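# Pull the curtain all the way open

## Task

Open the curtain completely, and keep the robot upright the whole time: tipping over or being left leaning counts as failure.

## Robot and tools

Robot: TidyBot++, a wheeled base 0.54 m long, 0.50 m wide and 0.38 m tall, with one seven-joint arm and a two-finger gripper. The shoulder sits 0.12 m ahead of the base centre and 0.68 m above the floor. Segments: upper arm 0.42 m, forearm 0.31 m, hand 0.31 m. The arm starts folded with the hand pointing down. Cameras: base_camera (fixed on the base, facing forward) and wrist_camera (on the hand, looking where the hand points).

Frames: the base frame has its origin on the floor below the base centre, x forward, y left, z up, in metres. hand_pose and "target" use this frame. hand_pose is the point midway between the finger pads; its z axis runs out along the fingers, and the fingers open and close along its y axis. base_odometry uses the odometry frame, which is the base frame as it was at the start. It only counts wheel turns, so slip shows up as travel. Heading is in rad, left positive, from -3.142 to 3.142. base_tilt is in degrees, with forward and right positive.

move: runs one action and returns the state, plus images from the cameras listed in "cameras" ("base_camera", "wrist_camera" or "all"). An action can contain any of the following:
- "base": an object of offsets from where the base is now, along its own axes. translate_m is forward-positive, -2 to 2 m. strafe_m is left-positive, -2 to 2 m. rotate_rad is counter-clockwise-positive, -6.3 to 6.3 rad.
- "joints": absolute targets by name. joint_1_rad, joint_3_rad, joint_5_rad and joint_7_rad take any angle and go the short way round, so send steps under half a turn. joint_2_rad is limited to ±2.249, joint_4_rad to ±2.579, joint_6_rad to ±2.099. gripper_pos runs from 0 (open, pad gap about 85 mm) to 1 (closed). joint_1_rad positive turns the arm clockwise seen from above, the opposite sense to rotate_rad.
- "target": one list of seven numbers [x, y, z, qw, qx, qy, qz]. It is an absolute hand pose in the base frame, in metres plus a unit quaternion. The only key allowed beside it in "joints" is gripper_pos.
- "speeds": optional top speeds per base key. translate_m and strafe_m take 0.05 to 0.5 m/s; when both are given, state the speed under only one. rotate_rad takes 0.1 to 1.57 rad/s.
- "min_time_s": the shortest duration of the arm motions, 0.1 to 8 s.
"blocking" (default true) waits until everything has stopped. With false the call returns within about 0.5 s while the motion continues; a later move replaces only the targets it names. A move with no action just reports the state, the images and the scene number. An action lasts at most 15 s, and the base times out after 14 s. Any unknown key makes the call invalid, and a value out of range gets it refused.

wait(seconds 0 to 10, cameras): commands nothing and returns the state. It returns early once the moves are at rest. stop(cameras): brakes every running motion; the braked motions report "stopped". zoom_image(camera, region [x0,y0,x1,y1] in pixels, at most 504x504): gives a closer view of that camera's latest image. read_manual(section "licences"): licence texts only. finished_scene(scene): ends the scene, which cannot be undone. The curtain has to stay open with no help from the robot. After ending scene 1, make no further calls in that reply.

Result lines: base_status, joint_status and hand_status read "moving", "done", "off_target" (came to rest short, possibly still pushing), "stopped", "contact_stop" or "time_out" (an unrequested stop; the old target is dropped), "not_followed" (a check held back the targets: "joint command not followed" for a self-collision risk, "pose unreachable" for a target), or "torque_fault". The "move" line gives "done" or the worst status. on_its_own lists what the robot did without a command. hand_target is the pose the joint targets lead to. motor_effort is given in percent of the maximum, with the peak of the last action in brackets. "ARM HIT" means the arm struck the base or itself hard. MOTOR HOT appears from 60 °C; at 75 °C an OVER-TEMPERATURE FAULT makes the arm sink for 30 to 60 s or more, and keys show "limit_stop_at_motor_heat". A torque fault freezes the arm for 10 s. After a refused call, an unrequested stop or a torque fault, the remaining calls in that reply are skipped.

Accuracy: after "done" the hand is usually within about 3 cm. To correct it, add (the position you want minus hand_pose) to the last target's x, y, z. To keep the hand still, resend hand_target, not hand_pose. After a joints move, send each joint its last command plus (the angle you want minus the reading). The controller prefers solutions near the folded posture, so the elbow can swing. A target pointing forward, low and close to the base can miss the pose or drive the arm into the base. The path can curve and overshoot. A pose out of reach makes the arm wander for up to 10 s and then time out.

Risks: the arm does not avoid obstacles and keeps pushing when it meets one. If the arm snags on something above about 0.6 m while the base drives or turns, the robot can tip. Pulling or pushing sideways on a raised hand can lift wheels. Reaching far out, or swinging the stretched arm sideways, can also overturn the robot. To recover from a lean, retract the arm or back away. Avoid hard hits on fixed or heavy things, slams, drops, excessive gripper force (twisting, tugging, squeezing something that is still supported) and long stretched-out holds that heat the motors. Pull the curtain gently, at low base speed, watching base_tilt and motor_effort.

Each tool is called after "Call:" as a command line: name --argument value for each argument, lists and objects as JSON in quotes; but a table of rows of numbers goes row by row, as --pt "numbers of a row", without its own name.

## Session

Call:
move

Scene clock: 0.00 s.
base_odometry: x=+0.000 y=+0.000 heading=+0.000
base_tilt: forward=+0.0 right=+0.3
base_status: not commanded
joint_positions: joint_1_rad=+0.035 joint_2_rad=-0.330 joint_3_rad=+3.167 joint_4_rad=-2.499 joint_5_rad=-0.002 joint_6_rad=-0.913 joint_7_rad=+1.553 gripper_pos=+0.000
joint_status: not commanded
motor_effort: joint_1_rad=+0 joint_2_rad=-2 joint_3_rad=+0 joint_4_rad=+13 joint_5_rad=-1 joint_6_rad=+1 joint_7_rad=-1
hand_pose: x=+0.2614 y=-0.0058 z=+0.5923 quat_wxyz=(-0.004, +0.999, -0.039, +0.030) (m; base frame)
hand_target: x=+0.2613 y=-0.0058 z=+0.5923 quat_wxyz=(-0.004, +0.999, -0.039, +0.030) (m; base frame)
hand_status: not commanded
pictures: base_camera, wrist_camera

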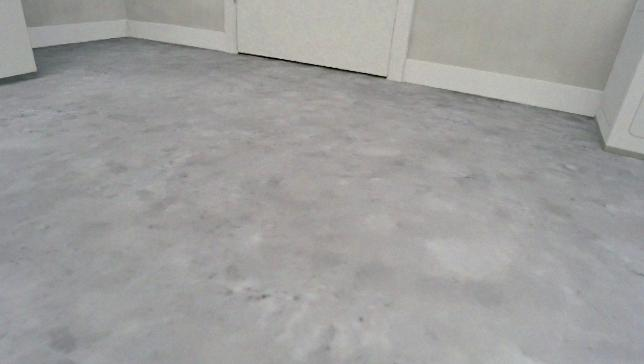

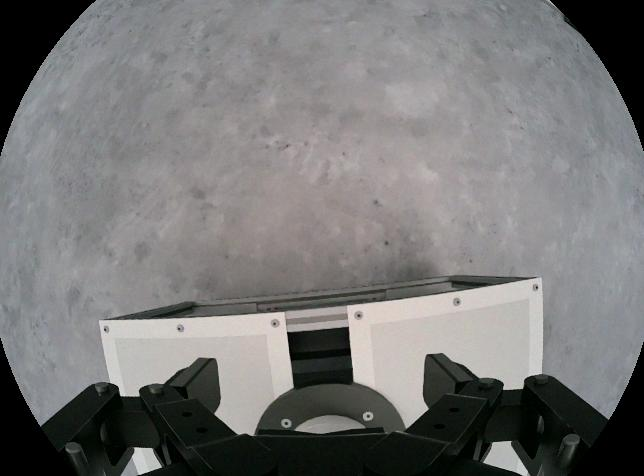

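Call:
move --joints '{"joint_6_rad": 0.65}' --cameras '["wrist_camera"]'

Call:
move --base '{"rotate_rad": 1.57}' --cameras '["wrist_camera"]'

Call:
move --base '{"rotate_rad": 1.57}' --cameras '["wrist_camera"]'

Call:
move --base '{"rotate_rad": 1.57}' --cameras '["wrist_camera"]'

Scene clock: 14.53 s.
move: done
base_odometry: x=+0.000 y=+0.000 heading=+0.000
base_tilt: forward=+0.0 right=+0.4
base_status: not commanded
joint_positions: joint_1_rad=+0.035 joint_2_rad=-0.330 joint_3_rad=+3.167 joint_4_rad=-2.499 joint_5_rad=-0.002 joint_6_rad=+0.553 joint_7_rad=+1.553 gripper_pos=+0.000
joint_status: all done
motor_effort: joint_1_rad=+0(1) joint_2_rad=-7(8) joint_3_rad=+0(1) joint_4_rad=+16(17) joint_5_rad=+0(1) joint_6_rad=+10(10) joint_7_rad=-1(1)
hand_pose: x=+0.5529 y=-0.0262 z=+0.8891 quat_wxyz=(+0.011, +0.722, -0.031, +0.691) (m; base frame)
hand_target: x=+0.5528 y=-0.0265 z=+0.9192 quat_wxyz=(+0.012, +0.688, -0.030, +0.725) (m; base frame)
hand_status: not commanded
pictures: wrist_camera
camera_calibration:
wrist_camera: T_world_to_cam=[[-0.0666442, -0.996857, -0.0428399, 0.0498765], [-0.0336645, 0.0451574, -0.998412, 0.967278], [0.997209, -0.0650962, -0.0365681, -0.387331], [0, 0, 0, 1]] pos_world=[0.422137, -0.0191738, 0.953715]

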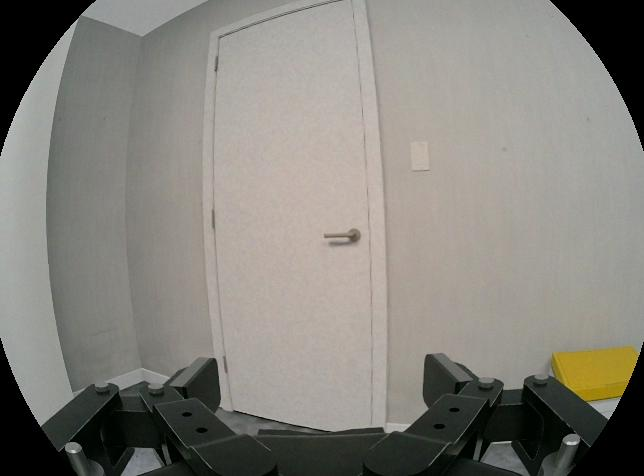

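Scene clock: 16.83 s.
move: done
base_odometry: x=+0.000 y=+0.000 heading=+1.569
base_tilt: forward=+0.0 right=+0.3
base_status: done
joint_positions: joint_1_rad=+0.035 joint_2_rad=-0.330 joint_3_rad=+3.166 joint_4_rad=-2.499 joint_5_rad=-0.002 joint_6_rad=+0.553 joint_7_rad=+1.553 gripper_pos=+0.000
joint_status: not commanded
motor_effort: joint_1_rad=+0(1) joint_2_rad=-5(8) joint_3_rad=+0(2) joint_4_rad=+17(17) joint_5_rad=+0(1) joint_6_rad=+10(10) joint_7_rad=-1(1)
hand_pose: x=+0.5529 y=-0.0257 z=+0.8891 quat_wxyz=(+0.011, +0.722, -0.031, +0.691) (m; base frame)
hand_target: x=+0.5528 y=-0.0265 z=+0.9192 quat_wxyz=(+0.012, +0.688, -0.030, +0.725) (m; base frame)
hand_status: not commanded
pictures: wrist_camera
camera_calibration:
wrist_camera: T_world_to_cam=[[-0.0657283, -0.996929, -0.0425823, 0.0495435], [-0.0337203, 0.0448694, -0.998424, 0.967293], [0.997268, -0.0641888, -0.0365659, -0.38732], [0, 0, 0, 1]] pos_world=[0.422135, -0.0188721, 0.953715]

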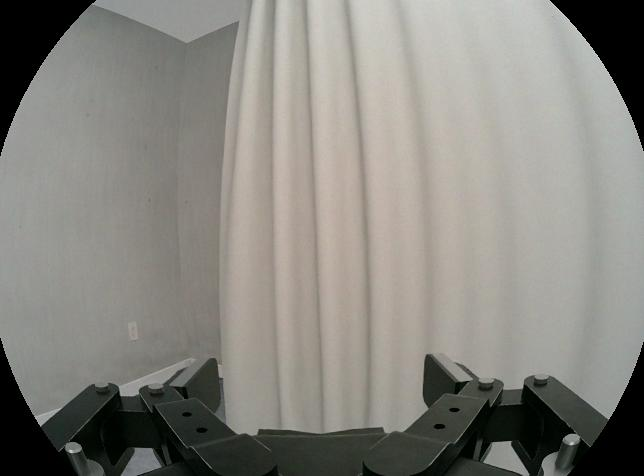

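Scene clock: 19.13 s.
move: done
base_odometry: x=+0.000 y=+0.000 heading=+3.138
base_tilt: forward=+0.1 right=+0.3
base_status: done
joint_positions: joint_1_rad=+0.035 joint_2_rad=-0.330 joint_3_rad=+3.165 joint_4_rad=-2.499 joint_5_rad=-0.002 joint_6_rad=+0.553 joint_7_rad=+1.553 gripper_pos=+0.000
joint_status: not commanded
motor_effort: joint_1_rad=+0(1) joint_2_rad=-7(8) joint_3_rad=+0(1) joint_4_rad=+16(17) joint_5_rad=+0(1) joint_6_rad=+9(10) joint_7_rad=-1(1)
hand_pose: x=+0.5529 y=-0.0255 z=+0.8891 quat_wxyz=(+0.011, +0.722, -0.031, +0.691) (m; base frame)
hand_target: x=+0.5528 y=-0.0265 z=+0.9192 quat_wxyz=(+0.012, +0.688, -0.030, +0.725) (m; base frame)
hand_status: not commanded
pictures: wrist_camera
camera_calibration:
wrist_camera: T_world_to_cam=[[-0.065321, -0.996963, -0.0424043, 0.0494014], [-0.0337514, 0.0446782, -0.998431, 0.9673], [0.997293, -0.0637873, -0.0365673, -0.387309], [0, 0, 0, 1]] pos_world=[0.422135, -0.0186712, 0.953715]

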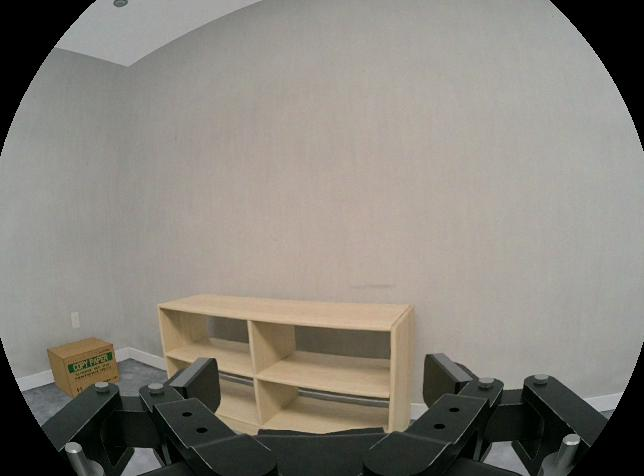

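Scene clock: 21.43 s.
move: done
base_odometry: x=+0.000 y=+0.000 heading=-1.576
base_tilt: forward=+0.0 right=+0.3
base_status: done
joint_positions: joint_1_rad=+0.035 joint_2_rad=-0.330 joint_3_rad=+3.165 joint_4_rad=-2.499 joint_5_rad=-0.002 joint_6_rad=+0.553 joint_7_rad=+1.553 gripper_pos=+0.000
joint_status: not commanded
motor_effort: joint_1_rad=+1(1) joint_2_rad=-7(8) joint_3_rad=+0(2) joint_4_rad=+17(17) joint_5_rad=-1(1) joint_6_rad=+9(10) joint_7_rad=-1(1)
hand_pose: x=+0.5529 y=-0.0254 z=+0.8891 quat_wxyz=(+0.011, +0.722, -0.031, +0.691) (m; base frame)
hand_target: x=+0.5528 y=-0.0265 z=+0.9192 quat_wxyz=(+0.012, +0.688, -0.030, +0.725) (m; base frame)
hand_status: not commanded
pictures: wrist_camera
camera_calibration:
wrist_camera: T_world_to_cam=[[-0.0650138, -0.996987, -0.0423207, 0.049296], [-0.0336718, 0.0445781, -0.998438, 0.967367], [0.997316, -0.0634872, -0.0364685, -0.387396], [0, 0, 0, 1]] pos_world=[0.422134, -0.0185707, 0.953815]

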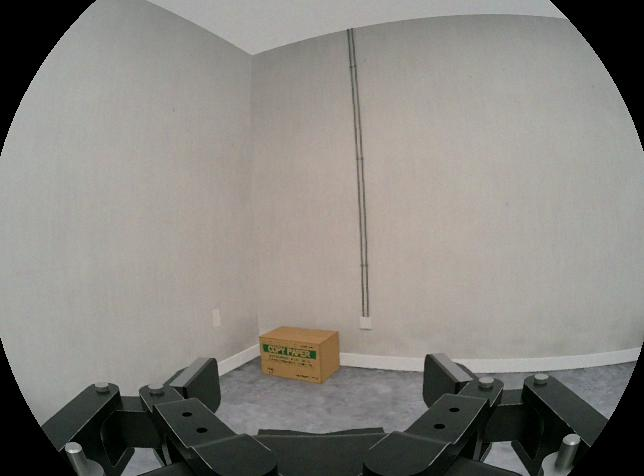

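Call:
move --base '{"rotate_rad": 2.4}' --cameras '["wrist_camera"]'

Call:
move --base '{"rotate_rad": 0.7}' --joints '{"joint_6_rad": 1.1}' --cameras '["wrist_camera", "base_camera"]'

Scene clock: 34.23 s.
move: done
base_odometry: x=+0.000 y=+0.000 heading=+0.823
base_tilt: forward=+0.1 right=+0.3
base_status: done
joint_positions: joint_1_rad=+0.035 joint_2_rad=-0.330 joint_3_rad=+3.166 joint_4_rad=-2.499 joint_5_rad=-0.002 joint_6_rad=+0.553 joint_7_rad=+1.553 gripper_pos=+0.000
joint_status: not commanded
motor_effort: joint_1_rad=+0(1) joint_2_rad=-7(8) joint_3_rad=+0(2) joint_4_rad=+16(17) joint_5_rad=-1(2) joint_6_rad=+9(10) joint_7_rad=-1(1)
hand_pose: x=+0.5529 y=-0.0256 z=+0.8891 quat_wxyz=(+0.011, +0.722, -0.031, +0.691) (m; base frame)
hand_target: x=+0.5528 y=-0.0265 z=+0.9192 quat_wxyz=(+0.012, +0.688, -0.030, +0.725) (m; base frame)
hand_status: not commanded
pictures: wrist_camera
camera_calibration:
wrist_camera: T_world_to_cam=[[-0.0654162, -0.996957, -0.0423993, 0.0493413], [-0.0336474, 0.0446699, -0.998435, 0.967364], [0.997291, -0.0638872, -0.0364671, -0.387407], [0, 0, 0, 1]] pos_world=[0.422135, -0.0187713, 0.953815]

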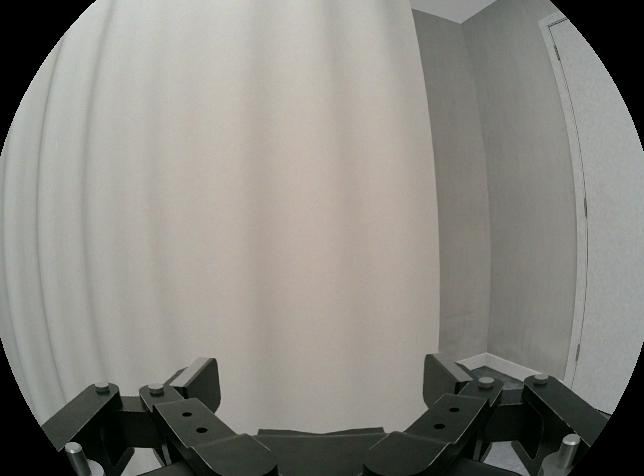

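Scene clock: 35.87 s.
move: done
base_odometry: x=+0.000 y=+0.000 heading=+1.522
base_tilt: forward=+0.0 right=+0.3
base_status: done
joint_positions: joint_1_rad=+0.035 joint_2_rad=-0.330 joint_3_rad=+3.165 joint_4_rad=-2.499 joint_5_rad=-0.002 joint_6_rad=+1.004 joint_7_rad=+1.553 gripper_pos=+0.000
joint_status: all done
motor_effort: joint_1_rad=+0(2) joint_2_rad=-6(9) joint_3_rad=+0(2) joint_4_rad=+15(19) joint_5_rad=+0(1) joint_6_rad=+8(11) joint_7_rad=-1(1)
hand_pose: x=+0.5279 y=-0.0252 z=+1.0259 quat_wxyz=(+0.014, +0.549, -0.025, +0.835) (m; base frame)
hand_target: x=+0.5147 y=-0.0255 z=+1.0528 quat_wxyz=(+0.016, +0.509, -0.024, +0.860) (m; base frame)
hand_status: not commanded
pictures: base_camera, wrist_camera
camera_calibration:
wrist_camera: T_world_to_cam=[[-0.0500471, -0.997861, -0.0420632, 0.0453685], [0.404138, 0.0182805, -0.914515, 0.785194], [0.913328, -0.0627682, 0.402359, -0.763255], [0, 0, 0, 1]] pos_world=[0.382046, -0.0169905, 1.02708]

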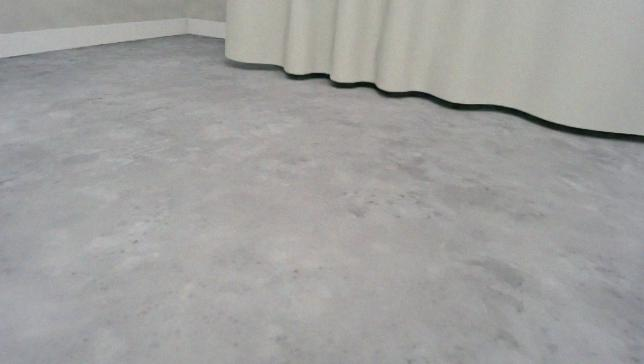

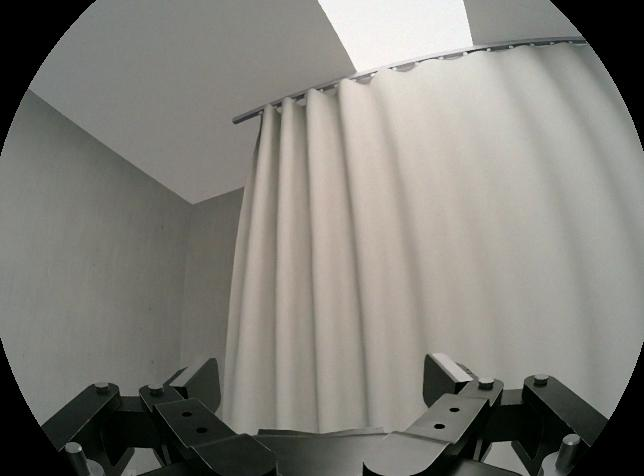

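Call:
move --base '{"rotate_rad": -0.8}' --cameras '["wrist_camera", "base_camera"]'

Scene clock: 49.97 s.
move: done
base_odometry: x=+0.000 y=+0.000 heading=+0.724
base_tilt: forward=+0.1 right=+0.3
base_status: done
joint_positions: joint_1_rad=+0.035 joint_2_rad=-0.330 joint_3_rad=+3.167 joint_4_rad=-2.499 joint_5_rad=-0.002 joint_6_rad=+1.004 joint_7_rad=+1.553 gripper_pos=+0.000
joint_status: not commanded
motor_effort: joint_1_rad=+1(2) joint_2_rad=-6(8) joint_3_rad=+0(2) joint_4_rad=+16(17) joint_5_rad=-1(1) joint_6_rad=+8(9) joint_7_rad=-1(1)
hand_pose: x=+0.5278 y=-0.0263 z=+1.0260 quat_wxyz=(+0.015, +0.549, -0.026, +0.835) (m; base frame)
hand_target: x=+0.5147 y=-0.0255 z=+1.0528 quat_wxyz=(+0.016, +0.509, -0.024, +0.860) (m; base frame)
hand_status: not commanded
pictures: base_camera, wrist_camera
camera_calibration:
wrist_camera: T_world_to_cam=[[-0.0521462, -0.997725, -0.042737, 0.0460658], [0.404201, 0.0180462, -0.914492, 0.785157], [0.913183, -0.0649616, 0.40234, -0.763273], [0, 0, 0, 1]] pos_world=[0.382049, -0.0177916, 1.02708]

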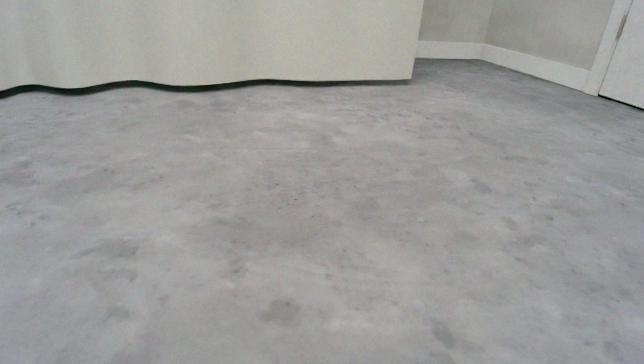

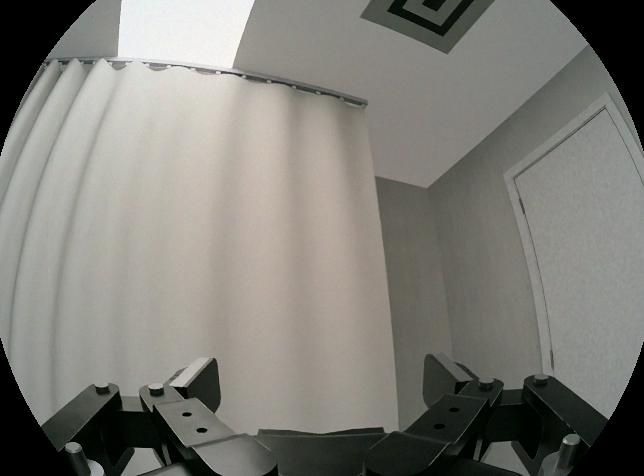

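Call:
move --base '{"rotate_rad": 0.356}' --joints '{"joint_1_rad": -0.4, "joint_2_rad": 0.0, "joint_4_rad": -1.5, "joint_6_rad": 0.0, "gripper_pos": 1}' --cameras '["base_camera"]'

Call:
move --base '{"translate_m": 0.2, "strafe_m": -1.18}' --cameras '["base_camera", "wrist_camera"]'

Scene clock: 78.67 s.
move: done
base_odometry: x=+0.000 y=+0.000 heading=+1.079
base_tilt: forward=+0.1 right=+0.3
base_status: done
joint_positions: joint_1_rad=-0.383 joint_2_rad=-0.038 joint_3_rad=+3.167 joint_4_rad=-1.529 joint_5_rad=-0.002 joint_6_rad=+0.088 joint_7_rad=+1.553 gripper_pos=+0.999
joint_status: all done
motor_effort: joint_1_rad=+0(2) joint_2_rad=-18(20) joint_3_rad=+0(1) joint_4_rad=+19(20) joint_5_rad=+0(1) joint_6_rad=+9(10) joint_7_rad=-1(1)
hand_pose: x=+0.6851 y=+0.2122 z=+1.1795 quat_wxyz=(-0.143, +0.636, +0.108, +0.750) (m; base frame)
hand_target: x=+0.6995 y=+0.2299 z=+1.1468 quat_wxyz=(-0.143, +0.671, +0.120, +0.717) (m; base frame)
hand_status: not commanded
pictures: base_camera

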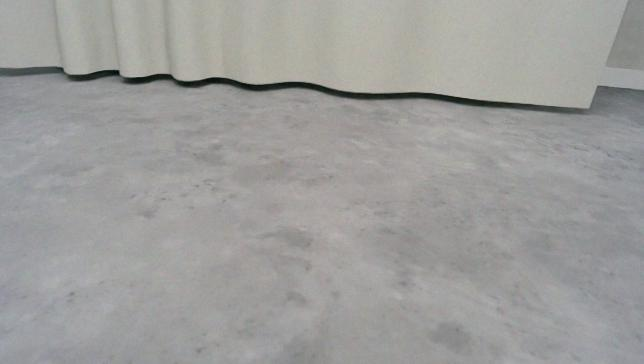

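Scene clock: 82.27 s.
move: done
base_odometry: x=+1.135 y=-0.381 heading=+1.079
base_tilt: forward=+0.1 right=+0.3
base_status: done
joint_positions: joint_1_rad=-0.391 joint_2_rad=-0.035 joint_3_rad=+3.168 joint_4_rad=-1.529 joint_5_rad=-0.002 joint_6_rad=+0.086 joint_7_rad=+1.553 gripper_pos=+0.999
joint_status: not commanded
motor_effort: joint_1_rad=+1(2) joint_2_rad=-19(20) joint_3_rad=+1(2) joint_4_rad=+19(20) joint_5_rad=+0(1) joint_6_rad=+9(10) joint_7_rad=-1(1)
hand_pose: x=+0.6848 y=+0.2173 z=+1.1771 quat_wxyz=(-0.146, +0.638, +0.111, +0.748) (m; base frame)
hand_target: x=+0.6995 y=+0.2299 z=+1.1468 quat_wxyz=(-0.143, +0.671, +0.120, +0.717) (m; base frame)
hand_status: not commanded
pictures: base_camera, wrist_camera
camera_calibration:
wrist_camera: T_world_to_cam=[[0.357145, -0.933328, -0.0367012, 0.00237219], [0.146264, 0.0946904, -0.984703, 1.09824], [0.922526, 0.346314, 0.17033, -0.774289], [0, 0, 0, 1]] pos_world=[0.552822, 0.166368, 1.21341]

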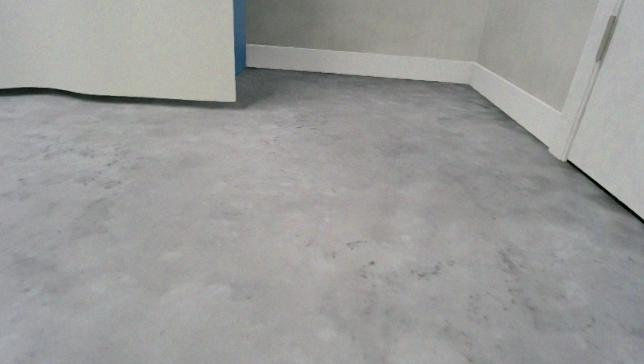

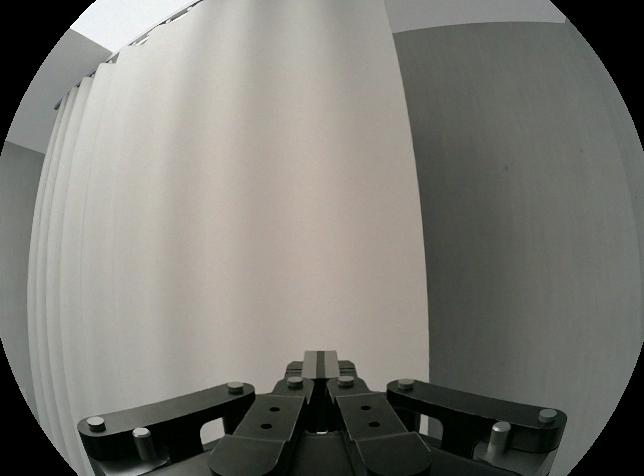

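Call:
move --base '{"strafe_m": -0.35}'

Call:
move --base '{"translate_m": 0.6}'

Call:
move --base '{"strafe_m": 0.7}' --speeds '{"strafe_m": 0.2}' --cameras '["base_camera", "wrist_camera"]'

Scene clock: 107.10 s.
move: time_out
base_odometry: x=+1.430 y=-0.539 heading=+1.082
base_tilt: forward=+0.0 right=+0.3
base_status: strafe_m time_out (by the wheels' count: -0.334 of -0.350)
joint_positions: joint_1_rad=-0.393 joint_2_rad=-0.028 joint_3_rad=+3.171 joint_4_rad=-1.523 joint_5_rad=-0.002 joint_6_rad=+0.082 joint_7_rad=+1.553 gripper_pos=+0.999
joint_status: not commanded
motor_effort: joint_1_rad=+1(11) joint_2_rad=-19(24) joint_3_rad=+0(12) joint_4_rad=+19(21) joint_5_rad=-1(1) joint_6_rad=+9(10) joint_7_rad=-1(1)
hand_pose: x=+0.6885 y=+0.2173 z=+1.1748 quat_wxyz=(-0.145, +0.640, +0.111, +0.747) (m; base frame)
hand_target: x=+0.6995 y=+0.2299 z=+1.1468 quat_wxyz=(-0.143, +0.671, +0.120, +0.717) (m; base frame)
hand_status: not commanded
pictures: none

not run: a stop that you did not command came earlier in this reply.

not run: a stop that you did not command came earlier in this reply.

Call:
move --base '{"strafe_m": 0.04}' --cameras '["base_camera", "wrist_camera"]'

Scene clock: 113.90 s.
move: done
base_odometry: x=+1.394 y=-0.520 heading=+1.082
base_tilt: forward=+0.1 right=+0.3
base_status: done
joint_positions: joint_1_rad=-0.398 joint_2_rad=-0.026 joint_3_rad=+3.165 joint_4_rad=-1.523 joint_5_rad=-0.002 joint_6_rad=+0.082 joint_7_rad=+1.553 gripper_pos=+0.999
joint_status: not commanded
motor_effort: joint_1_rad=+1(2) joint_2_rad=-18(20) joint_3_rad=+0(2) joint_4_rad=+19(20) joint_5_rad=+0(1) joint_6_rad=+9(10) joint_7_rad=-1(1)
hand_pose: x=+0.6869 y=+0.2243 z=+1.1734 quat_wxyz=(-0.149, +0.640, +0.114, +0.745) (m; base frame)
hand_target: x=+0.6995 y=+0.2299 z=+1.1468 quat_wxyz=(-0.143, +0.671, +0.120, +0.717) (m; base frame)
hand_status: not commanded
pictures: base_camera, wrist_camera
camera_calibration:
wrist_camera: T_world_to_cam=[[0.365563, -0.930079, -0.0362957, 0.00105865], [0.138103, 0.0927612, -0.986064, 1.10122], [0.920484, 0.355456, 0.162356, -0.769268], [0, 0, 0, 1]] pos_world=[0.55563, 0.172275, 1.21081]

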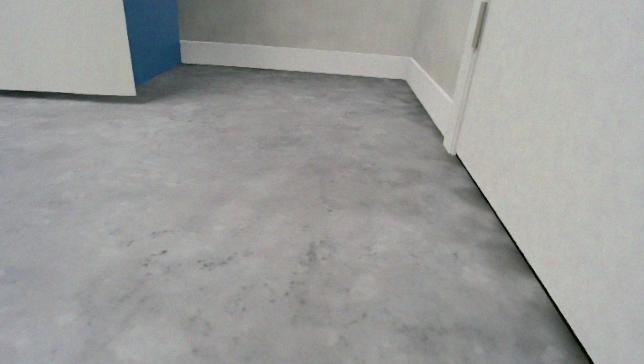

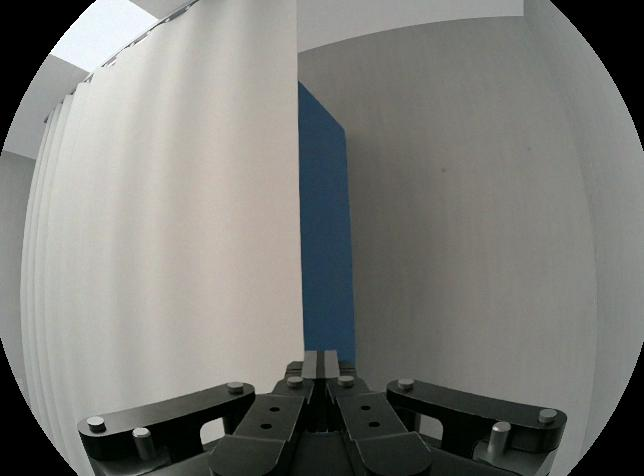

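Call:
move --base '{"translate_m": 0.4}' --cameras '["base_camera", "wrist_camera"]'

Scene clock: 142.97 s.
move: done
base_odometry: x=+1.582 y=-0.166 heading=+1.082
base_tilt: forward=+0.0 right=+0.3
base_status: done
joint_positions: joint_1_rad=-0.398 joint_2_rad=-0.015 joint_3_rad=+3.166 joint_4_rad=-1.523 joint_5_rad=-0.002 joint_6_rad=+0.081 joint_7_rad=+1.553 gripper_pos=+0.999
joint_status: not commanded
motor_effort: joint_1_rad=+1(1) joint_2_rad=-19(23) joint_3_rad=+0(1) joint_4_rad=+20(20) joint_5_rad=-1(1) joint_6_rad=+10(11) joint_7_rad=-1(1)
hand_pose: x=+0.6917 y=+0.2262 z=+1.1670 quat_wxyz=(-0.148, +0.644, +0.115, +0.741) (m; base frame)
hand_target: x=+0.6995 y=+0.2299 z=+1.1468 quat_wxyz=(-0.143, +0.671, +0.120, +0.717) (m; base frame)
hand_status: not commanded
pictures: base_camera, wrist_camera
camera_calibration:
wrist_camera: T_world_to_cam=[[0.365, -0.930308, -0.0360715, 0.00102264], [0.128088, 0.0885552, -0.987801, 1.10401], [0.922154, 0.355927, 0.151484, -0.761962], [0, 0, 0, 1]] pos_world=[0.560862, 0.174388, 1.20601]

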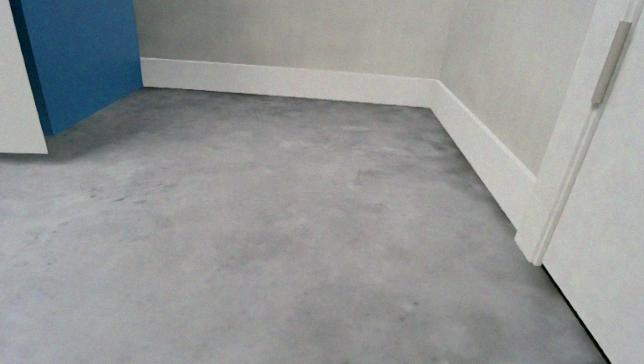

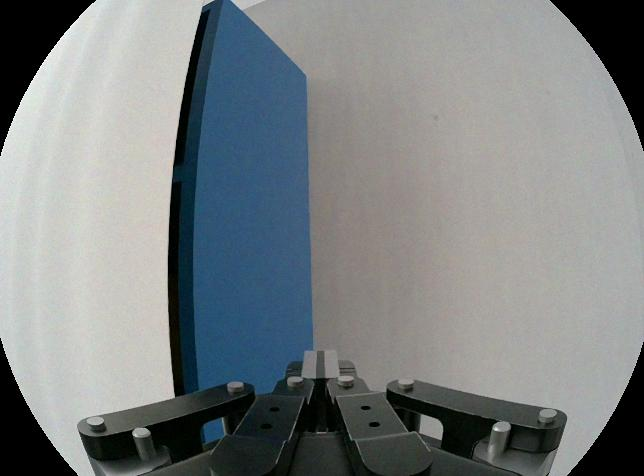

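Call:
move --base '{"translate_m": 0.17}'

Call:
move --base '{"strafe_m": 0.7}' --speeds '{"strafe_m": 0.2}' --cameras '["base_camera", "wrist_camera"]'

Scene clock: 165.30 s.
move: done
base_odometry: x=+1.662 y=-0.016 heading=+1.082
base_tilt: forward=+0.1 right=+0.3
base_status: done
joint_positions: joint_1_rad=-0.398 joint_2_rad=-0.009 joint_3_rad=+3.166 joint_4_rad=-1.522 joint_5_rad=-0.002 joint_6_rad=+0.080 joint_7_rad=+1.553 gripper_pos=+0.999
joint_status: not commanded
motor_effort: joint_1_rad=+1(1) joint_2_rad=-19(23) joint_3_rad=+0(1) joint_4_rad=+19(20) joint_5_rad=+0(1) joint_6_rad=+9(10) joint_7_rad=-1(1)
hand_pose: x=+0.6944 y=+0.2273 z=+1.1633 quat_wxyz=(-0.148, +0.647, +0.116, +0.740) (m; base frame)
hand_target: x=+0.6995 y=+0.2299 z=+1.1468 quat_wxyz=(-0.143, +0.671, +0.120, +0.717) (m; base frame)
hand_status: not commanded
pictures: none

Scene clock: 169.47 s.
move: done
base_odometry: x=+1.044 y=+0.313 heading=+1.082
base_tilt: forward=+0.1 right=+0.3
base_status: done
joint_positions: joint_1_rad=-0.398 joint_2_rad=-0.009 joint_3_rad=+3.166 joint_4_rad=-1.522 joint_5_rad=-0.002 joint_6_rad=+0.080 joint_7_rad=+1.553 gripper_pos=+0.999
joint_status: not commanded
motor_effort: joint_1_rad=-1(1) joint_2_rad=-18(21) joint_3_rad=-1(2) joint_4_rad=+19(20) joint_5_rad=+0(1) joint_6_rad=+8(10) joint_7_rad=-1(1)
hand_pose: x=+0.6945 y=+0.2271 z=+1.1634 quat_wxyz=(-0.147, +0.647, +0.116, +0.740) (m; base frame)
hand_target: x=+0.6995 y=+0.2299 z=+1.1468 quat_wxyz=(-0.143, +0.671, +0.120, +0.717) (m; base frame)
hand_status: not commanded
pictures: base_camera, wrist_camera
camera_calibration:
wrist_camera: T_world_to_cam=[[0.364384, -0.930554, -0.0359718, 0.0010643], [0.122409, 0.0861534, -0.988733, 1.10553], [0.923169, 0.355875, 0.145301, -0.757711], [0, 0, 0, 1]] pos_world=[0.563781, 0.175396, 1.20321]

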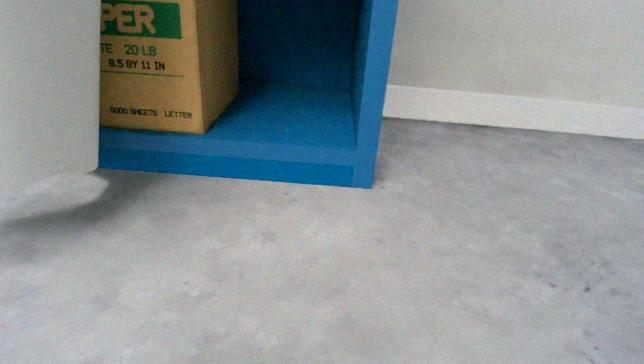

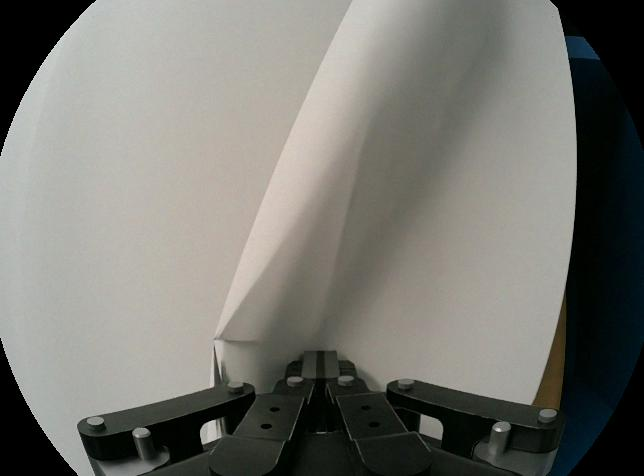

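Call:
move --base '{"strafe_m": 0.7}' --speeds '{"strafe_m": 0.2}' --cameras '["base_camera", "wrist_camera"]'

Scene clock: 189.50 s.
move: done
base_odometry: x=+0.426 y=+0.642 heading=+1.081
base_tilt: forward=+0.0 right=+0.3
base_status: done
joint_positions: joint_1_rad=-0.398 joint_2_rad=-0.009 joint_3_rad=+3.168 joint_4_rad=-1.522 joint_5_rad=-0.002 joint_6_rad=+0.080 joint_7_rad=+1.553 gripper_pos=+0.999
joint_status: not commanded
motor_effort: joint_1_rad=+0(2) joint_2_rad=-20(21) joint_3_rad=-1(3) joint_4_rad=+19(20) joint_5_rad=-1(1) joint_6_rad=+9(10) joint_7_rad=-1(1)
hand_pose: x=+0.6950 y=+0.2258 z=+1.1634 quat_wxyz=(-0.147, +0.647, +0.115, +0.740) (m; base frame)
hand_target: x=+0.6995 y=+0.2299 z=+1.1468 quat_wxyz=(-0.143, +0.671, +0.120, +0.717) (m; base frame)
hand_status: not commanded
pictures: base_camera, wrist_camera
camera_calibration:
wrist_camera: T_world_to_cam=[[0.362364, -0.931342, -0.0359941, 0.00138424], [0.122584, 0.0859069, -0.988733, 1.1055], [0.92394, 0.353869, 0.145297, -0.757844], [0, 0, 0, 1]] pos_world=[0.564184, 0.174496, 1.20321]

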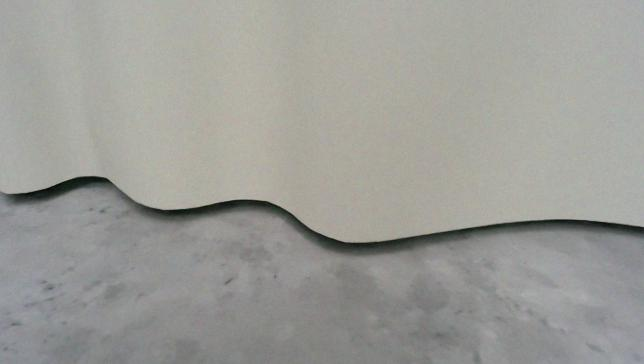

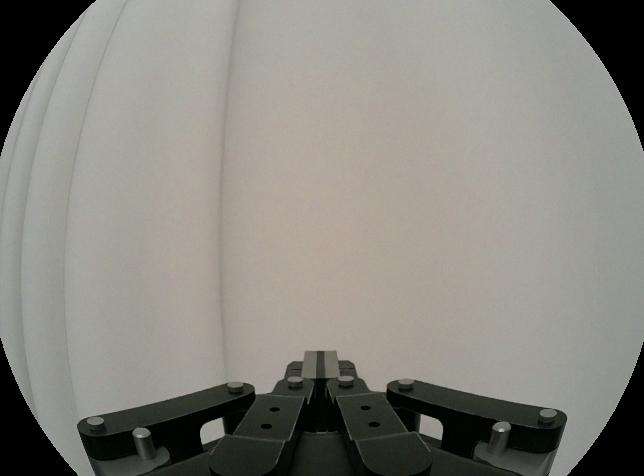

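Call:
move --base '{"translate_m": -0.6, "strafe_m": -1.0}' --cameras '["base_camera", "wrist_camera"]'

Scene clock: 212.53 s.
move: done
base_odometry: x=+1.027 y=-0.358 heading=+1.081
base_tilt: forward=+0.0 right=+0.3
base_status: done
joint_positions: joint_1_rad=-0.398 joint_2_rad=-0.009 joint_3_rad=+3.168 joint_4_rad=-1.522 joint_5_rad=-0.002 joint_6_rad=+0.080 joint_7_rad=+1.553 gripper_pos=+0.999
joint_status: not commanded
motor_effort: joint_1_rad=+0(2) joint_2_rad=-19(24) joint_3_rad=+0(2) joint_4_rad=+19(20) joint_5_rad=+0(1) joint_6_rad=+8(10) joint_7_rad=-1(1)
hand_pose: x=+0.6951 y=+0.2262 z=+1.1630 quat_wxyz=(-0.147, +0.647, +0.115, +0.739) (m; base frame)
hand_target: x=+0.6995 y=+0.2299 z=+1.1468 quat_wxyz=(-0.143, +0.671, +0.120, +0.717) (m; base frame)
hand_status: not commanded
pictures: base_camera, wrist_camera
camera_calibration:
wrist_camera: T_world_to_cam=[[0.362803, -0.931171, -0.0359766, 0.00128172], [0.121715, 0.0856281, -0.988865, 1.10585], [0.923883, 0.354384, 0.144403, -0.757076], [0, 0, 0, 1]] pos_world=[0.564386, 0.174797, 1.20291]

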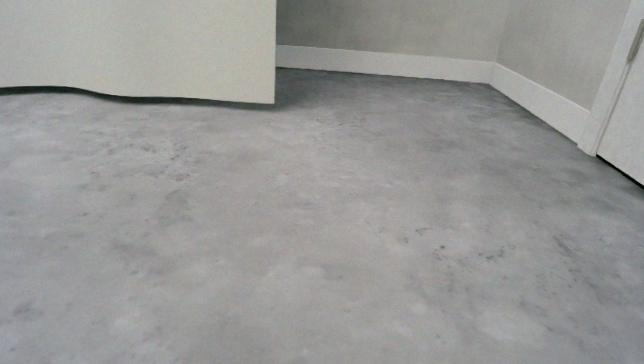

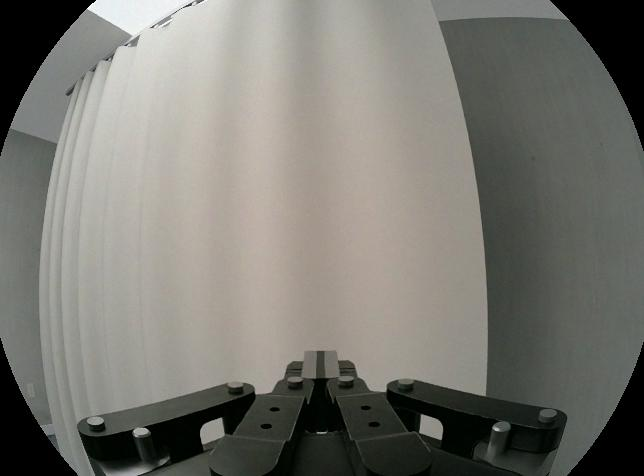

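Call:
move --base '{"strafe_m": -0.35}' --joints '{"joint_1_rad": -0.88, "joint_2_rad": -0.4, "joint_4_rad": -1.6, "joint_6_rad": -0.4, "gripper_pos": 0}'

Call:
move --base '{"translate_m": 0.78}' --cameras '["base_camera", "wrist_camera"]'

Scene clock: 235.77 s.
move: done
base_odometry: x=+1.336 y=-0.522 heading=+1.081
base_tilt: forward=+0.1 right=+0.3
base_status: done
joint_positions: joint_1_rad=-0.862 joint_2_rad=-0.400 joint_3_rad=+3.166 joint_4_rad=-1.558 joint_5_rad=-0.002 joint_6_rad=-0.313 joint_7_rad=+1.553 gripper_pos=+0.000
joint_status: all done
motor_effort: joint_1_rad=+0(2) joint_2_rad=-6(24) joint_3_rad=+0(2) joint_4_rad=+18(21) joint_5_rad=-1(1) joint_6_rad=+9(11) joint_7_rad=-1(1)
hand_pose: x=+0.4114 y=+0.3208 z=+1.2266 quat_wxyz=(-0.312, +0.617, +0.264, +0.673) (m; base frame)
hand_target: x=+0.4099 y=+0.3310 z=+1.1742 quat_wxyz=(-0.299, +0.657, +0.289, +0.629) (m; base frame)
hand_status: not commanded
pictures: none

Scene clock: 238.43 s.
move: done
base_odometry: x=+1.703 y=+0.166 heading=+1.081
base_tilt: forward=+0.1 right=+0.3
base_status: done
joint_positions: joint_1_rad=-0.864 joint_2_rad=-0.400 joint_3_rad=+3.166 joint_4_rad=-1.560 joint_5_rad=-0.002 joint_6_rad=-0.315 joint_7_rad=+1.553 gripper_pos=+0.000
joint_status: not commanded
motor_effort: joint_1_rad=+0(1) joint_2_rad=-6(8) joint_3_rad=+1(2) joint_4_rad=+18(19) joint_5_rad=+0(1) joint_6_rad=+9(10) joint_7_rad=-1(1)
hand_pose: x=+0.4114 y=+0.3213 z=+1.2249 quat_wxyz=(-0.312, +0.618, +0.265, +0.671) (m; base frame)
hand_target: x=+0.4099 y=+0.3310 z=+1.1742 quat_wxyz=(-0.299, +0.657, +0.289, +0.629) (m; base frame)
hand_status: not commanded
pictures: base_camera, wrist_camera
camera_calibration:
wrist_camera: T_world_to_cam=[[0.743709, -0.666976, -0.0451617, -0.0353289], [0.0359833, 0.107399, -0.993565, 1.2276], [0.667534, 0.737298, 0.103873, -0.505445], [0, 0, 0, 1]] pos_world=[0.319503, 0.217257, 1.27061]

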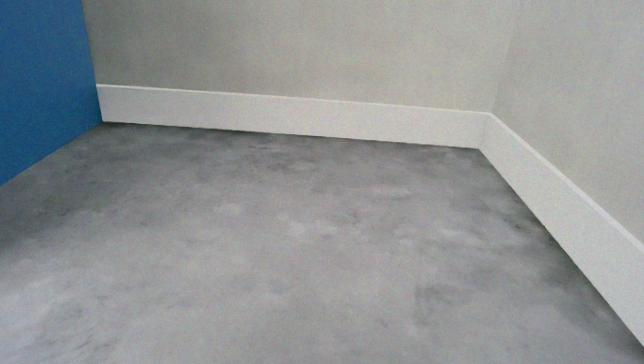

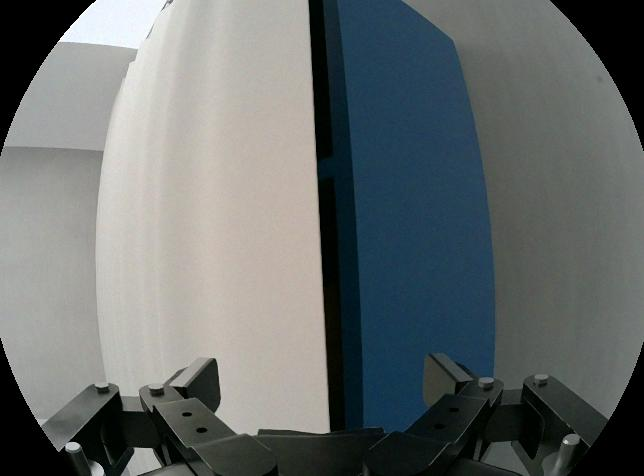

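Call:
move --base '{"strafe_m": 0.04}' --cameras '["wrist_camera"]'

Scene clock: 256.10 s.
move: done
base_odometry: x=+1.668 y=+0.185 heading=+1.081
base_tilt: forward=+0.1 right=+0.3
base_status: done
joint_positions: joint_1_rad=-0.865 joint_2_rad=-0.398 joint_3_rad=+3.166 joint_4_rad=-1.561 joint_5_rad=-0.002 joint_6_rad=-0.316 joint_7_rad=+1.553 gripper_pos=+0.000
joint_status: not commanded
motor_effort: joint_1_rad=+0(1) joint_2_rad=-5(10) joint_3_rad=+0(2) joint_4_rad=+18(19) joint_5_rad=-1(1) joint_6_rad=+10(10) joint_7_rad=-1(1)
hand_pose: x=+0.4117 y=+0.3232 z=+1.2226 quat_wxyz=(-0.312, +0.619, +0.267, +0.669) (m; base frame)
hand_target: x=+0.4099 y=+0.3310 z=+1.1742 quat_wxyz=(-0.299, +0.657, +0.289, +0.629) (m; base frame)
hand_status: not commanded
pictures: wrist_camera
camera_calibration:
wrist_camera: T_world_to_cam=[[0.744814, -0.665753, -0.0450008, -0.0354834], [0.0325097, 0.103565, -0.994091, 1.2283], [0.66648, 0.73895, 0.09878, -0.50071], [0, 0, 0, 1]] pos_world=[0.32021, 0.219168, 1.2689]

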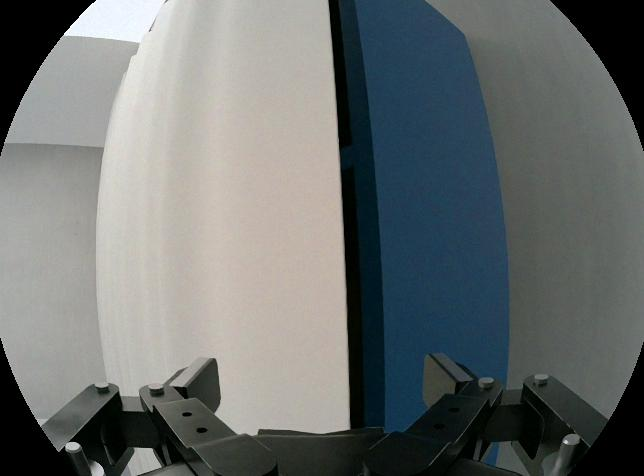

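Call:
move --base '{"translate_m": 0.13, "strafe_m": 0.105}' --cameras '["wrist_camera"]'

Scene clock: 279.40 s.
move: done
base_odometry: x=+1.636 y=+0.349 heading=+1.081
base_tilt: forward=+0.0 right=+0.3
base_status: done
joint_positions: joint_1_rad=-0.866 joint_2_rad=-0.395 joint_3_rad=+3.166 joint_4_rad=-1.563 joint_5_rad=-0.002 joint_6_rad=-0.317 joint_7_rad=+1.553 gripper_pos=+0.000
joint_status: not commanded
motor_effort: joint_1_rad=+1(1) joint_2_rad=-6(10) joint_3_rad=+0(1) joint_4_rad=+18(20) joint_5_rad=-1(1) joint_6_rad=+10(10) joint_7_rad=-1(1)
hand_pose: x=+0.4129 y=+0.3246 z=+1.2202 quat_wxyz=(-0.311, +0.621, +0.268, +0.668) (m; base frame)
hand_target: x=+0.4099 y=+0.3310 z=+1.1742 quat_wxyz=(-0.299, +0.657, +0.289, +0.629) (m; base frame)
hand_status: not commanded
pictures: wrist_camera
camera_calibration:
wrist_camera: T_world_to_cam=[[0.74483, -0.665746, -0.0448457, -0.0356617], [0.0292075, 0.0996743, -0.994591, 1.22905], [0.666615, 0.739492, 0.0936852, -0.496322], [0, 0, 0, 1]] pos_world=[0.32152, 0.22078, 1.2673]

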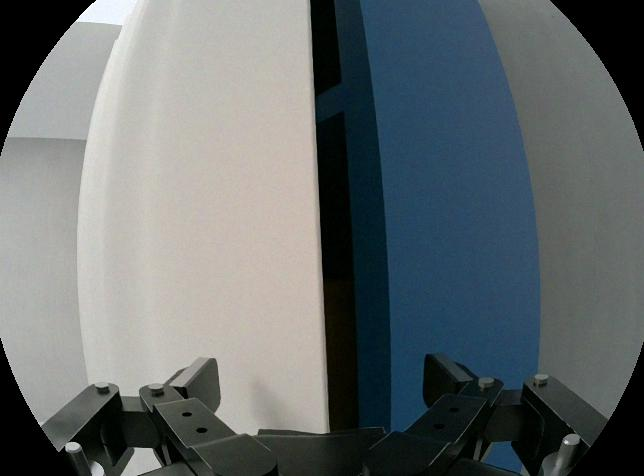

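Call:
move --base '{"translate_m": 0.068, "strafe_m": 0.073}' --cameras '["wrist_camera"]'

Scene clock: 290.10 s.
move: done
base_odometry: x=+1.604 y=+0.444 heading=+1.081
base_tilt: forward=+0.0 right=+0.3
base_status: done
joint_positions: joint_1_rad=-0.866 joint_2_rad=-0.393 joint_3_rad=+3.166 joint_4_rad=-1.563 joint_5_rad=-0.002 joint_6_rad=-0.318 joint_7_rad=+1.553 gripper_pos=+0.000
joint_status: not commanded
motor_effort: joint_1_rad=+0(1) joint_2_rad=-7(11) joint_3_rad=+1(2) joint_4_rad=+18(19) joint_5_rad=-1(1) joint_6_rad=+9(10) joint_7_rad=-1(1)
hand_pose: x=+0.4134 y=+0.3253 z=+1.2190 quat_wxyz=(-0.311, +0.622, +0.268, +0.667) (m; base frame)
hand_target: x=+0.4099 y=+0.3310 z=+1.1742 quat_wxyz=(-0.299, +0.657, +0.289, +0.629) (m; base frame)
hand_status: not commanded
pictures: wrist_camera
camera_calibration:
wrist_camera: T_world_to_cam=[[0.744743, -0.665848, -0.0447815, -0.0357212], [0.0274644, 0.0976267, -0.994844, 1.22939], [0.666786, 0.739673, 0.0909939, -0.493992], [0, 0, 0, 1]] pos_world=[0.322226, 0.221586, 1.2664]

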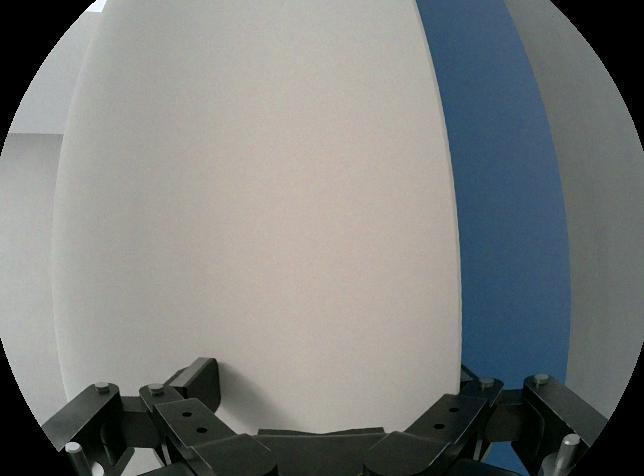

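Call:
move --joints '{"gripper_pos": 1}' --cameras '["wrist_camera"]'

Call:
move --base '{"translate_m": -0.12, "strafe_m": 0.5}' --speeds '{"strafe_m": 0.2}' --cameras '["wrist_camera", "base_camera"]'

Scene clock: 301.83 s.
move: done
base_odometry: x=+1.604 y=+0.444 heading=+1.081
base_tilt: forward=+0.0 right=+0.3
base_status: not commanded
joint_positions: joint_1_rad=-0.866 joint_2_rad=-0.393 joint_3_rad=+3.166 joint_4_rad=-1.563 joint_5_rad=-0.002 joint_6_rad=-0.318 joint_7_rad=+1.553 gripper_pos=+0.990
joint_status: all done
motor_effort: joint_1_rad=+0(1) joint_2_rad=-5(7) joint_3_rad=+0(1) joint_4_rad=+18(19) joint_5_rad=-1(1) joint_6_rad=+9(10) joint_7_rad=-1(1)
hand_pose: x=+0.4134 y=+0.3253 z=+1.2190 quat_wxyz=(-0.311, +0.622, +0.268, +0.667) (m; base frame)
hand_target: x=+0.4099 y=+0.3310 z=+1.1742 quat_wxyz=(-0.299, +0.657, +0.289, +0.629) (m; base frame)
hand_status: not commanded
pictures: wrist_camera
camera_calibration:
wrist_camera: T_world_to_cam=[[0.744743, -0.665848, -0.0447815, -0.0357212], [0.0274644, 0.0976267, -0.994844, 1.22939], [0.666786, 0.739673, 0.0909939, -0.493992], [0, 0, 0, 1]] pos_world=[0.322226, 0.221586, 1.2664]

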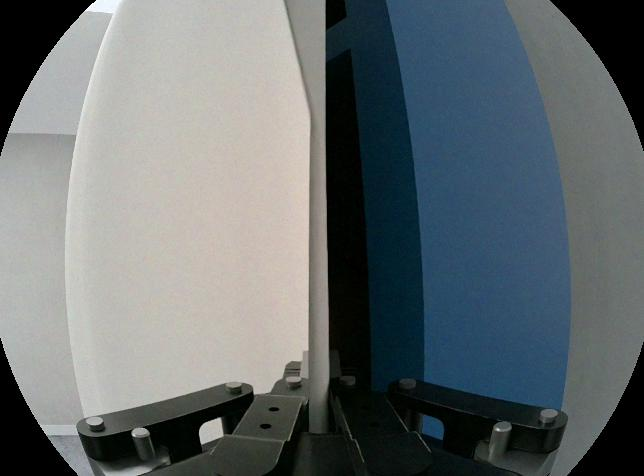

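Scene clock: 305.17 s.
move: done
base_odometry: x=+1.106 y=+0.574 heading=+1.081
base_tilt: forward=+0.1 right=+0.3
base_status: done
joint_positions: joint_1_rad=-0.866 joint_2_rad=-0.471 joint_3_rad=+3.198 joint_4_rad=-1.509 joint_5_rad=-0.002 joint_6_rad=-0.318 joint_7_rad=+1.553 gripper_pos=+0.990
joint_status: not commanded
motor_effort: joint_1_rad=-4(5) joint_2_rad=+14(15) joint_3_rad=-7(8) joint_4_rad=+0(18) joint_5_rad=-1(2) joint_6_rad=-7(9) joint_7_rad=+1(1)
hand_pose: x=+0.3928 y=+0.2707 z=+1.2828 quat_wxyz=(-0.323, +0.582, +0.234, +0.708) (m; base frame)
hand_target: x=+0.4099 y=+0.3310 z=+1.1742 quat_wxyz=(-0.299, +0.657, +0.289, +0.629) (m; base frame)
hand_status: not commanded
pictures: base_camera, wrist_camera
camera_calibration:
wrist_camera: T_world_to_cam=[[0.72871, -0.682106, -0.0609351, -0.0224826], [0.107699, 0.202019, -0.973442, 1.21155], [0.6763, 0.702795, 0.220676, -0.605679], [0, 0, 0, 1]] pos_world=[0.295522, 0.165577, 1.31166]

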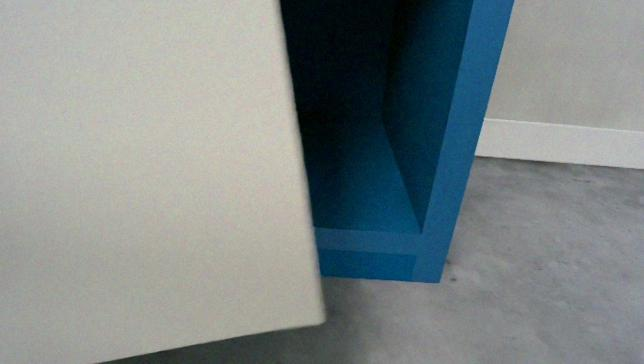

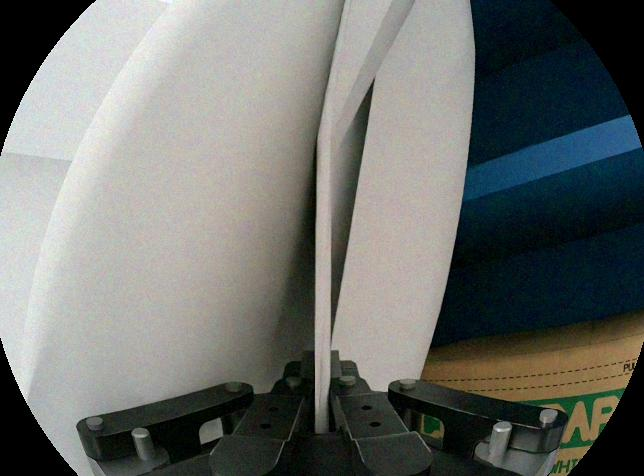

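Call:
move --base '{"strafe_m": 0.6}' --speeds '{"strafe_m": 0.2}' --cameras '["wrist_camera", "base_camera"]'

Scene clock: 319.23 s.
move: time_out
base_odometry: x=+0.578 y=+0.855 heading=+1.076
base_tilt: forward=+0.0 right=+0.4
base_status: strafe_m time_out (by the wheels' count: +0.598 of +0.600)
joint_positions: joint_1_rad=-0.813 joint_2_rad=-0.612 joint_3_rad=+3.345 joint_4_rad=-1.387 joint_5_rad=-0.002 joint_6_rad=-0.246 joint_7_rad=+1.553 gripper_pos=+0.990
joint_status: not commanded
motor_effort: joint_1_rad=-14(15) joint_2_rad=+40(48) joint_3_rad=-33(35) joint_4_rad=-21(27) joint_5_rad=-2(3) joint_6_rad=-25(32) joint_7_rad=+5(5)
hand_pose: x=+0.3710 y=+0.0857 z=+1.4076 quat_wxyz=(-0.311, +0.484, +0.103, +0.812) (m; base frame)
hand_target: x=+0.4099 y=+0.3310 z=+1.1742 quat_wxyz=(-0.299, +0.657, +0.289, +0.629) (m; base frame)
hand_status: not commanded
pictures: base_camera, wrist_camera
camera_calibration:
wrist_camera: T_world_to_cam=[[0.605953, -0.781468, -0.148759, 0.0524512], [0.335361, 0.420518, -0.843029, 1.08605], [0.721356, 0.460948, 0.516888, -0.901481], [0, 0, 0, 1]] pos_world=[0.254288, -0.000177654, 1.38934]

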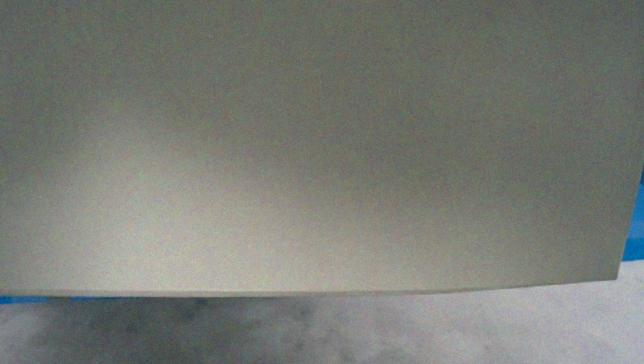

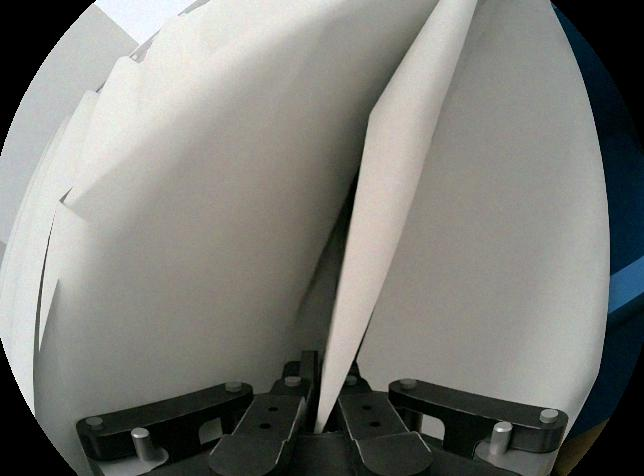

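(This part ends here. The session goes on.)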